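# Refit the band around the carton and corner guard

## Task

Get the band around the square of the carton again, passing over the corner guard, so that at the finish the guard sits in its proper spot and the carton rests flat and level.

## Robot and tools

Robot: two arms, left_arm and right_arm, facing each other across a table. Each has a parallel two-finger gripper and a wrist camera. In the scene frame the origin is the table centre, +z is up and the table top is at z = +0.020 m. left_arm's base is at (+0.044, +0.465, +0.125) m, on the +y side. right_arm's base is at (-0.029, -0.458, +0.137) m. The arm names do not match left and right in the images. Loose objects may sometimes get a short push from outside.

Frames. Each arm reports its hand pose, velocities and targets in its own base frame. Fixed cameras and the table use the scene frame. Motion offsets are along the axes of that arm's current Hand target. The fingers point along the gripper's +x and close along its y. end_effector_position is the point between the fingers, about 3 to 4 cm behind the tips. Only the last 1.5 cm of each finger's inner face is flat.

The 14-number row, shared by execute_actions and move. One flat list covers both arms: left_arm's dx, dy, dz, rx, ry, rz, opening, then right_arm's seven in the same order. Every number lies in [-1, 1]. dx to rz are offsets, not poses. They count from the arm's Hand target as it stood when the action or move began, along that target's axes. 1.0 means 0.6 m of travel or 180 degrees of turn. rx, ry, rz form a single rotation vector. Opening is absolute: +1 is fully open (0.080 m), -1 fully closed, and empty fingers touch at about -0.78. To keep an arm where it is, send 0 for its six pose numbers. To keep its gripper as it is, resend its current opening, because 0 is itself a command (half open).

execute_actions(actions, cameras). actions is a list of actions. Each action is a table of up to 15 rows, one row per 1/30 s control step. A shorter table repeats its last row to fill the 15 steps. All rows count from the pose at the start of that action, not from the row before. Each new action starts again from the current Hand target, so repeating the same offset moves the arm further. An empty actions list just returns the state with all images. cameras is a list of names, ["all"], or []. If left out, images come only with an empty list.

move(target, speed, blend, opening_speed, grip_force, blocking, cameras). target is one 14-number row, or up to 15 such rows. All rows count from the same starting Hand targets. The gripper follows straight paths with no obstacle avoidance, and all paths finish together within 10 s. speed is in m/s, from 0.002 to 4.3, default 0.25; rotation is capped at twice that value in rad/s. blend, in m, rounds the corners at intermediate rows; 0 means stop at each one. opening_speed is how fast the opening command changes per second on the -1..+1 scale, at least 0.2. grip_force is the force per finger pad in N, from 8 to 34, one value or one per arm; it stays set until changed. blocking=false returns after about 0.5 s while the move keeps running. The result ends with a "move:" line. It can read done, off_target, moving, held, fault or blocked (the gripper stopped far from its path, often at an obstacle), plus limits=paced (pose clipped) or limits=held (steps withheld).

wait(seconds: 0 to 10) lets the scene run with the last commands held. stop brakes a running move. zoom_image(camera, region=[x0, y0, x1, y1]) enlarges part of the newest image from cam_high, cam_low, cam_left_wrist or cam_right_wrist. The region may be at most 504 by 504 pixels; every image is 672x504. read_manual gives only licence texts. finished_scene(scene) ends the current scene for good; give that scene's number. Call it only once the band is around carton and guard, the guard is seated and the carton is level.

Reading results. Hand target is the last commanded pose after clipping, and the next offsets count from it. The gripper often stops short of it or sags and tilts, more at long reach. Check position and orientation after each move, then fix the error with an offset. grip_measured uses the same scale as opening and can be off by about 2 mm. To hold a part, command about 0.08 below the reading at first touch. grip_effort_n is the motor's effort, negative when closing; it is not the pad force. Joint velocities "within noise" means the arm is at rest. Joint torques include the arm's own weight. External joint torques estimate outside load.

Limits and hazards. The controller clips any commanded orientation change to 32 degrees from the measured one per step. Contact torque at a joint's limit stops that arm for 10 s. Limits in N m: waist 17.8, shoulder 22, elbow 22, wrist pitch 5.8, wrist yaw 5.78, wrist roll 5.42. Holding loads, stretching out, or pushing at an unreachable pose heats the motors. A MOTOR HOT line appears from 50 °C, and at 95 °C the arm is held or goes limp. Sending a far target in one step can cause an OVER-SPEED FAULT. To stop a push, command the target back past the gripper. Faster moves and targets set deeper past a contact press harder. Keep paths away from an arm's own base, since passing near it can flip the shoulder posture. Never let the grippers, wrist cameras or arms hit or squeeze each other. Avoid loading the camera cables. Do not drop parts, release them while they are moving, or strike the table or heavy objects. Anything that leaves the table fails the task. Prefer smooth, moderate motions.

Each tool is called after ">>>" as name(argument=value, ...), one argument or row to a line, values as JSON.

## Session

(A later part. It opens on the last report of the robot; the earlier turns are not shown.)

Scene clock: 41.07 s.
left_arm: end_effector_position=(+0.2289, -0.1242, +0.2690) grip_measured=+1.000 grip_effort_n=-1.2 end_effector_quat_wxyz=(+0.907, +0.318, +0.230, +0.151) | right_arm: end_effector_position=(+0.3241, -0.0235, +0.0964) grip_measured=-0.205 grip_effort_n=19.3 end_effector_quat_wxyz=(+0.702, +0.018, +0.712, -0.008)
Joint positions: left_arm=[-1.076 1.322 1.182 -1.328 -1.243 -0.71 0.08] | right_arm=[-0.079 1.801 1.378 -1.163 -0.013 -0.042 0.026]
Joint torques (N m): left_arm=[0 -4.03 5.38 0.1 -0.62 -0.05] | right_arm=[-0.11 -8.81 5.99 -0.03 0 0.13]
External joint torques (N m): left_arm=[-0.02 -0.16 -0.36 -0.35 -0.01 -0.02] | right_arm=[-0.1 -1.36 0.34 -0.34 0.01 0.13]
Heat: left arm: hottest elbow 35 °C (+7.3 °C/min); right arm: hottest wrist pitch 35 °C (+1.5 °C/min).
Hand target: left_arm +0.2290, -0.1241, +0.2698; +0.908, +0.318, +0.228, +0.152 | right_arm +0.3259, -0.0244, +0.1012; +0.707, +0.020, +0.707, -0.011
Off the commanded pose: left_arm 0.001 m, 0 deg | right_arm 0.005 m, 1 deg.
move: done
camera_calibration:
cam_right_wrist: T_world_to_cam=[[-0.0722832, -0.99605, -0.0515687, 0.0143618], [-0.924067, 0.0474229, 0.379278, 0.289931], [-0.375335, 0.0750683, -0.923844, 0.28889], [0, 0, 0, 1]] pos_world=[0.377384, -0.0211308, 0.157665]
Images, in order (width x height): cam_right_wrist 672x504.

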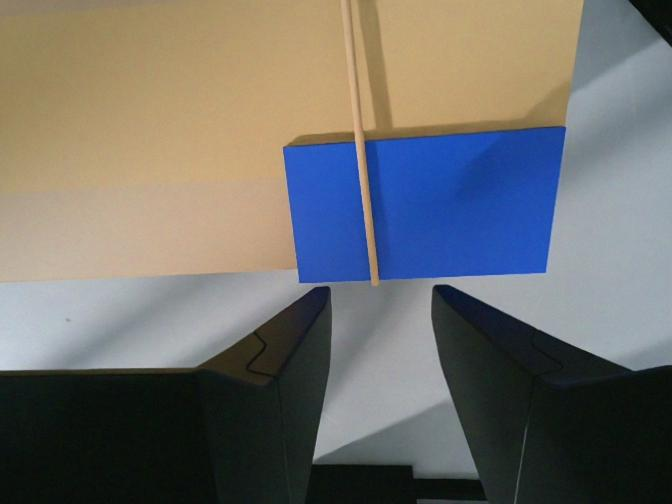

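>>> move(
  target=[0,0,0,0,0,0,1, -0.0178,0.018,0.161,0,0,0,-0.2],
  speed=0.2,
  cameras=["cam_right_wrist"],
)

>>> zoom_image(
  camera="cam_right_wrist",
  region=[280, 110, 600, 350],
)

Scene clock: 42.43 s.
left_arm: end_effector_position=(+0.2289, -0.1242, +0.2690) grip_measured=+1.000 grip_effort_n=-1.2 end_effector_quat_wxyz=(+0.907, +0.318, +0.230, +0.151) | right_arm: end_effector_position=(+0.4213, -0.0186, +0.1157) grip_measured=-0.204 grip_effort_n=19.3 end_effector_quat_wxyz=(+0.710, +0.018, +0.704, -0.009)
Joint positions: left_arm=[-1.076 1.322 1.182 -1.328 -1.243 -0.71 0.08] | right_arm=[-0.049 2.165 1.971 -1.368 -0.013 -0.01 0.026]
Joint torques (N m): left_arm=[0.08 -4.03 5.34 0.13 -0.61 -0.02] | right_arm=[0.2 -9.06 6.15 0.02 -0.01 0.18]
External joint torques (N m): left_arm=[0.08 -0.14 -0.41 -0.31 0 0.01] | right_arm=[0.26 1.04 0.37 -0.35 0 0.18]
Heat: left arm: hottest elbow 35 °C (+7.1 °C/min); right arm: hottest wrist pitch 35 °C (+1.4 °C/min).
Hand target: left_arm +0.2290, -0.1241, +0.2698; +0.908, +0.318, +0.228, +0.152 | right_arm +0.4229, -0.0181, +0.1121; +0.707, +0.020, +0.707, -0.011
Off the commanded pose: left_arm 0.001 m, 0 deg | right_arm 0.004 m, 1 deg.
move: done
camera_calibration:
cam_right_wrist: T_world_to_cam=[[-0.0729191, -0.995996, -0.0517096, 0.0275497], [-0.93267, 0.0497335, 0.357285, 0.378403], [-0.353283, 0.0742809, -0.932563, 0.334592], [0, 0, 0, 1]] pos_world=[0.47314, -0.0162337, 0.178255]
Images, in order (width x height): cam_right_wrist 672x504.

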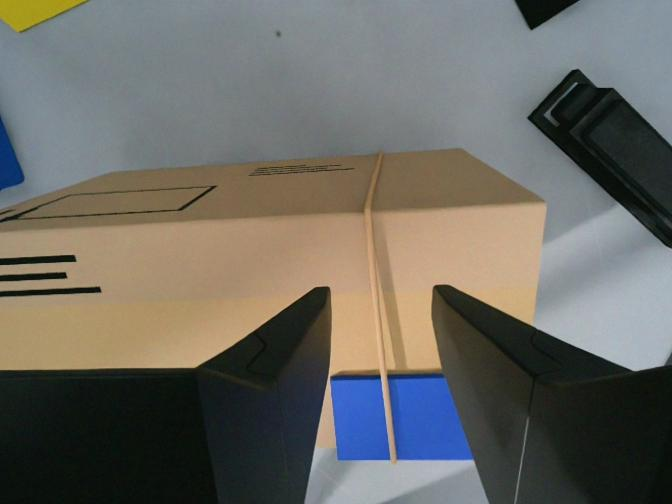

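Scaled by 1.575 from the camera's 672x504 image, which has a finer 960x720 frame.

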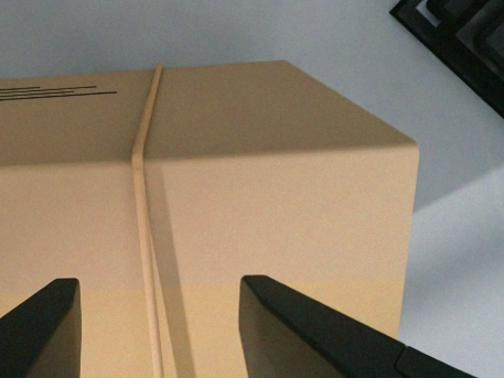

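>>> move(
  target=[
    [0,0,0,0,0,0,1, 0.086,0,0.0035,0,0,0,-0.2],
    [0,0,0,0,0,0,1, 0.086,0,0.0035,0,0,0,-1],
    [0,0,0,0,0,0,1, 0.0602,0,0.0035,0,0,0,-1],
    [0,0,0,0,0,0,1, 0.0598,-0.0288,0.0047,0,0,0,-1],
  ],
  speed=[0.1,0.1,0.06,0.06],
  opening_speed=0.7,
  blend=[0,0,0.004,0],
  cameras=["cam_right_wrist"],
)

Scene clock: 46.37 s.
left_arm: end_effector_position=(+0.2289, -0.1242, +0.2690) grip_measured=+1.000 grip_effort_n=-1.2 end_effector_quat_wxyz=(+0.907, +0.318, +0.230, +0.151) | right_arm: end_effector_position=(+0.4249, -0.0301, +0.0777) grip_measured=-0.772 grip_effort_n=-27.2 end_effector_quat_wxyz=(+0.710, +0.021, +0.704, -0.008)
Joint positions: left_arm=[-1.076 1.322 1.182 -1.328 -1.243 -0.71 0.08] | right_arm=[-0.077 2.189 1.859 -1.233 -0.019 -0.037 0]
Joint torques (N m): left_arm=[-0.06 -4.09 5.34 0.14 -0.62 -0.04] | right_arm=[-0.69 -9.69 6.28 -0.28 0.17 -0.18]
External joint torques (N m): left_arm=[-0.05 -0.24 -0.41 -0.31 -0.01 -0.01] | right_arm=[-0.68 0.42 0.62 -0.63 0.19 -0.18]
Heat: left arm: hottest elbow 35 °C (+6.5 °C/min); right arm: hottest shoulder 35 °C (+7.8 °C/min).
Hand target: left_arm +0.2290, -0.1241, +0.2698; +0.908, +0.318, +0.228, +0.152 | right_arm +0.4250, -0.0349, +0.0759; +0.707, +0.020, +0.707, -0.011
Off the commanded pose: left_arm 0.001 m, 0 deg | right_arm 0.005 m, 1 deg.
move: done; target 2's new opening was sent with right_arm's hand 0.011 m and 2 deg from that target
camera_calibration:
cam_right_wrist: T_world_to_cam=[[-0.0744598, -0.995581, -0.0572139, 0.0155268], [-0.932579, 0.0491975, 0.357598, 0.395826], [-0.353203, 0.0799831, -0.932121, 0.301364], [0, 0, 0, 1]] pos_world=[0.476738, -0.0281195, 0.14025]
Images, in order (width x height): cam_right_wrist 672x504.

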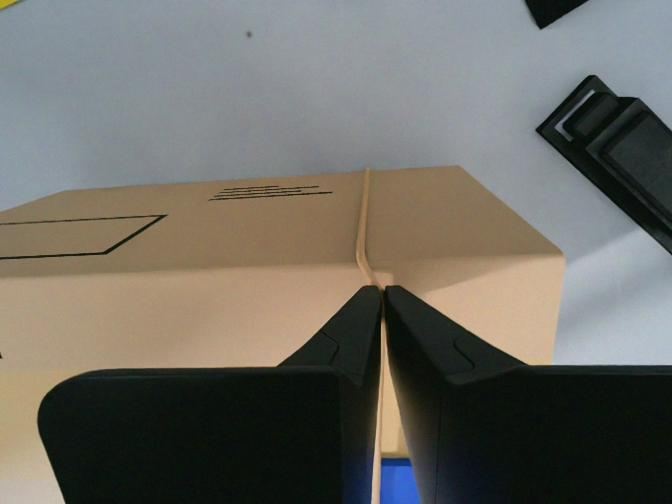

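>>> move(
  target=[
    [0,0,0,0,0,0,1, 0,-0.005,0,0,0,0,-1],
    [0,0,0,0,0,0,1, 0.018,-0.005,0,0,0,0,-1],
    [0,0,0,0,0,0,1, 0.018,-0.005,0,0,0,0,-0.45],
    [0,0,0,0,0,0,1, -0.05,-0.005,0,0,0,0,-0.2],
  ],
  speed=[0.06,0.06,0.06,0.1],
  opening_speed=0.35,
  cameras=["cam_right_wrist"],
)

>>> zoom_image(
  camera="cam_right_wrist",
  region=[280, 110, 600, 350],
)

Scene clock: 51.43 s.
left_arm: end_effector_position=(+0.2289, -0.1242, +0.2690) grip_measured=+1.000 grip_effort_n=-1.2 end_effector_quat_wxyz=(+0.907, +0.318, +0.230, +0.151) | right_arm: end_effector_position=(+0.4234, -0.0373, +0.1056) grip_measured=-0.205 grip_effort_n=19.3 end_effector_quat_wxyz=(+0.706, +0.022, +0.707, -0.012)
Joint positions: left_arm=[-1.076 1.322 1.182 -1.328 -1.243 -0.71 0.08] | right_arm=[-0.093 2.191 1.972 -1.354 -0.014 -0.045 0.026]
Joint torques (N m): left_arm=[-0.03 -3.98 5.34 0.12 -0.58 -0.05] | right_arm=[-0.09 -10.28 6.11 -0.01 -0.01 -0.18]
External joint torques (N m): left_arm=[-0.05 -0.09 -0.44 -0.34 0.03 -0.02] | right_arm=[-0.07 -0.03 0.35 -0.37 0.01 -0.18]
Heat: left arm: hottest elbow 35 °C (+5.8 °C/min); right arm: hottest shoulder 35 °C (+7.0 °C/min).
Hand target: left_arm +0.2290, -0.1241, +0.2698; +0.908, +0.318, +0.228, +0.152 | right_arm +0.4249, -0.0384, +0.1059; +0.707, +0.020, +0.707, -0.011
Off the commanded pose: left_arm 0.001 m, 0 deg | right_arm 0.002 m, 0 deg.
move: done; target 3's new opening was sent with right_arm's hand 0.010 m and 1 deg from that target
camera_calibration:
cam_right_wrist: T_world_to_cam=[[-0.0821558, -0.995267, -0.0519008, 0.0125354], [-0.928511, 0.0575164, 0.366822, 0.382457], [-0.362101, 0.0783271, -0.928842, 0.330737], [0, 0, 0, 1]] pos_world=[0.475906, -0.0354271, 0.167559]
Images, in order (width x height): cam_right_wrist 672x504.

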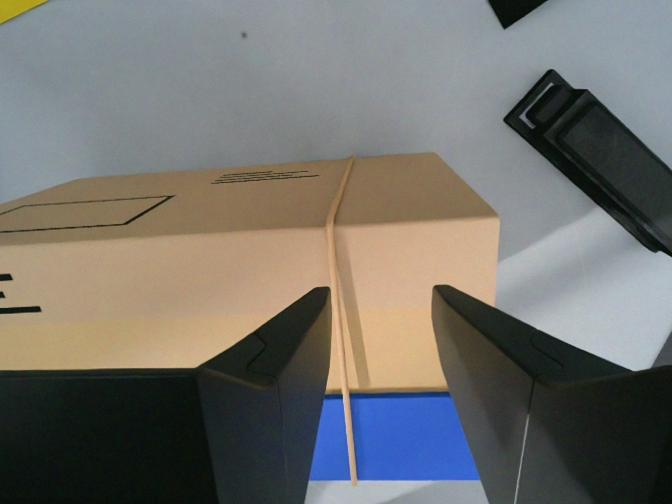

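Scaled by 1.575 from the camera's 672x504 image, which has a finer 960x720 frame.

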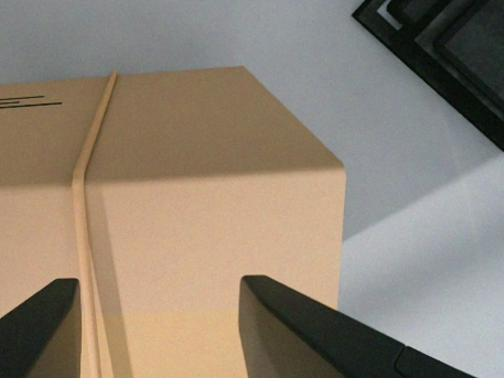

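>>> move(
  target=[0,0,0,0,0,0,1, 0.022,0.011,-0.4427,0,-0.3,0,-0.2],
  speed=0.35,
  cameras=["cam_right_wrist","cam_high","cam_low"],
)

>>> zoom_image(
  camera="cam_right_wrist",
  region=[230, 0, 490, 195],
)

>>> zoom_image(
  camera="cam_right_wrist",
  region=[230, 100, 490, 295],
)

>>> zoom_image(
  camera="cam_high",
  region=[290, 150, 400, 290],
)

Scene clock: 54.47 s.
left_arm: end_effector_position=(+0.2289, -0.1242, +0.2690) grip_measured=+1.000 grip_effort_n=-0.7 end_effector_quat_wxyz=(+0.907, +0.318, +0.230, +0.151) | right_arm: end_effector_position=(+0.1599, -0.0202, +0.0933) grip_measured=-0.204 grip_effort_n=19.3 end_effector_quat_wxyz=(+0.950, +0.014, +0.310, -0.020)
Joint positions: left_arm=[-1.076 1.322 1.182 -1.328 -1.243 -0.71 0.08] | right_arm=[-0.387 0.074 0.244 -0.83 -0.28 -0.194 0.026]
Joint torques (N m): left_arm=[0.04 -4 5.38 0.13 -0.62 -0.05] | right_arm=[-0.12 0.72 5.56 1.03 -0.3 -0.15]
External joint torques (N m): left_arm=[0.03 -0.08 -0.4 -0.32 -0.01 -0.01] | right_arm=[-0.12 -0.55 -0.87 -0.48 -0.19 -0.15]
Heat: left arm: hottest elbow 35 °C (+5.5 °C/min); right arm: hottest shoulder 36 °C (+7.7 °C/min).
Hand target: left_arm +0.2290, -0.1241, +0.2698; +0.908, +0.318, +0.228, +0.152 | right_arm +0.1598, -0.0199, +0.0928; +0.951, +0.013, +0.309, -0.019
Off the commanded pose: left_arm 0.001 m, 0 deg | right_arm 0.001 m, 0 deg.
move: done
camera_calibration:
cam_right_wrist: T_world_to_cam=[[-0.0373844, -0.997168, -0.0652549, 0.00130209], [-0.841506, 0.0666325, -0.536123, 0.211805], [0.538953, 0.0348697, -0.841614, 0.0694604], [0, 0, 0, 1]] pos_world=[0.140848, -0.0152367, 0.172097]
Images, in order (width x height): cam_high 672x504, cam_low 672x504, cam_right_wrist 672x504.

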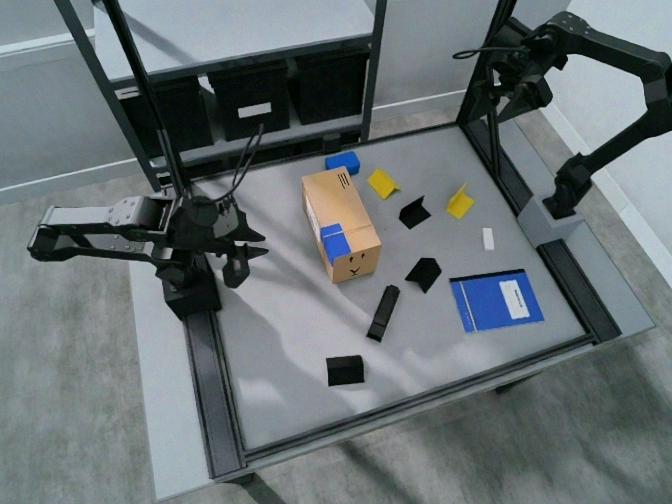

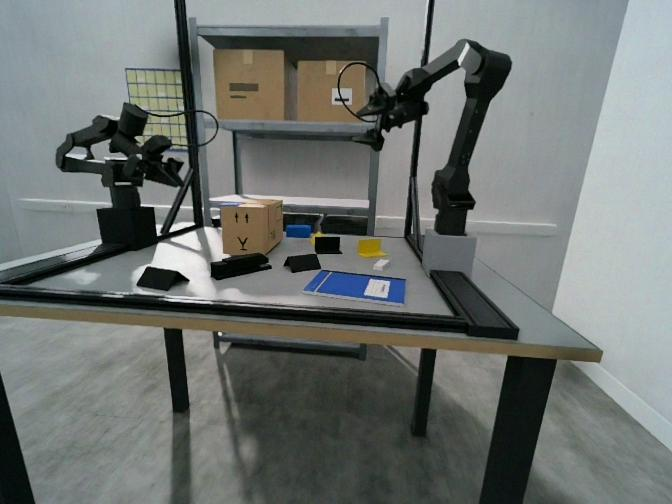

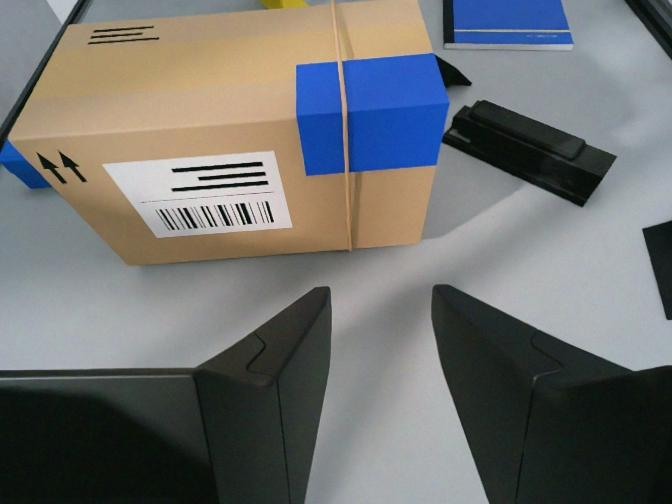

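Scaled by 1.938 from the camera's 672x504 image, which has a finer 960x720 frame.

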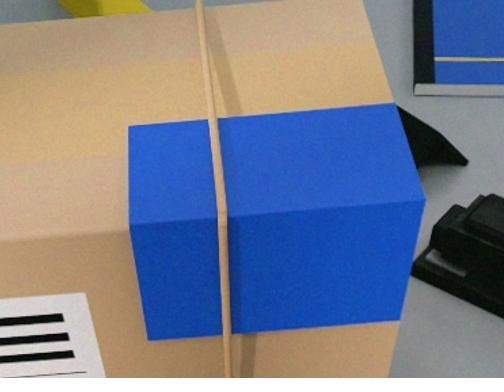

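Scaled by 1.938 from the camera's 672x504 image, which has a finer 960x720 frame.

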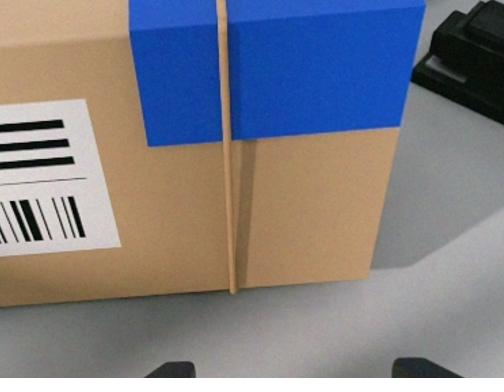

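Scaled by 3.600 from the camera's 672x504 image, which has a finer 960x720 frame.

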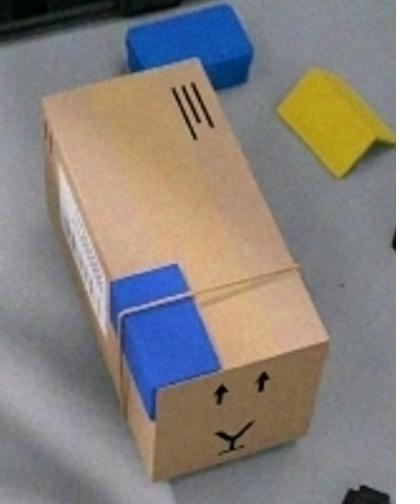

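>>> finished_scene(
  scene=2,
)

The scene is finished: the task was done.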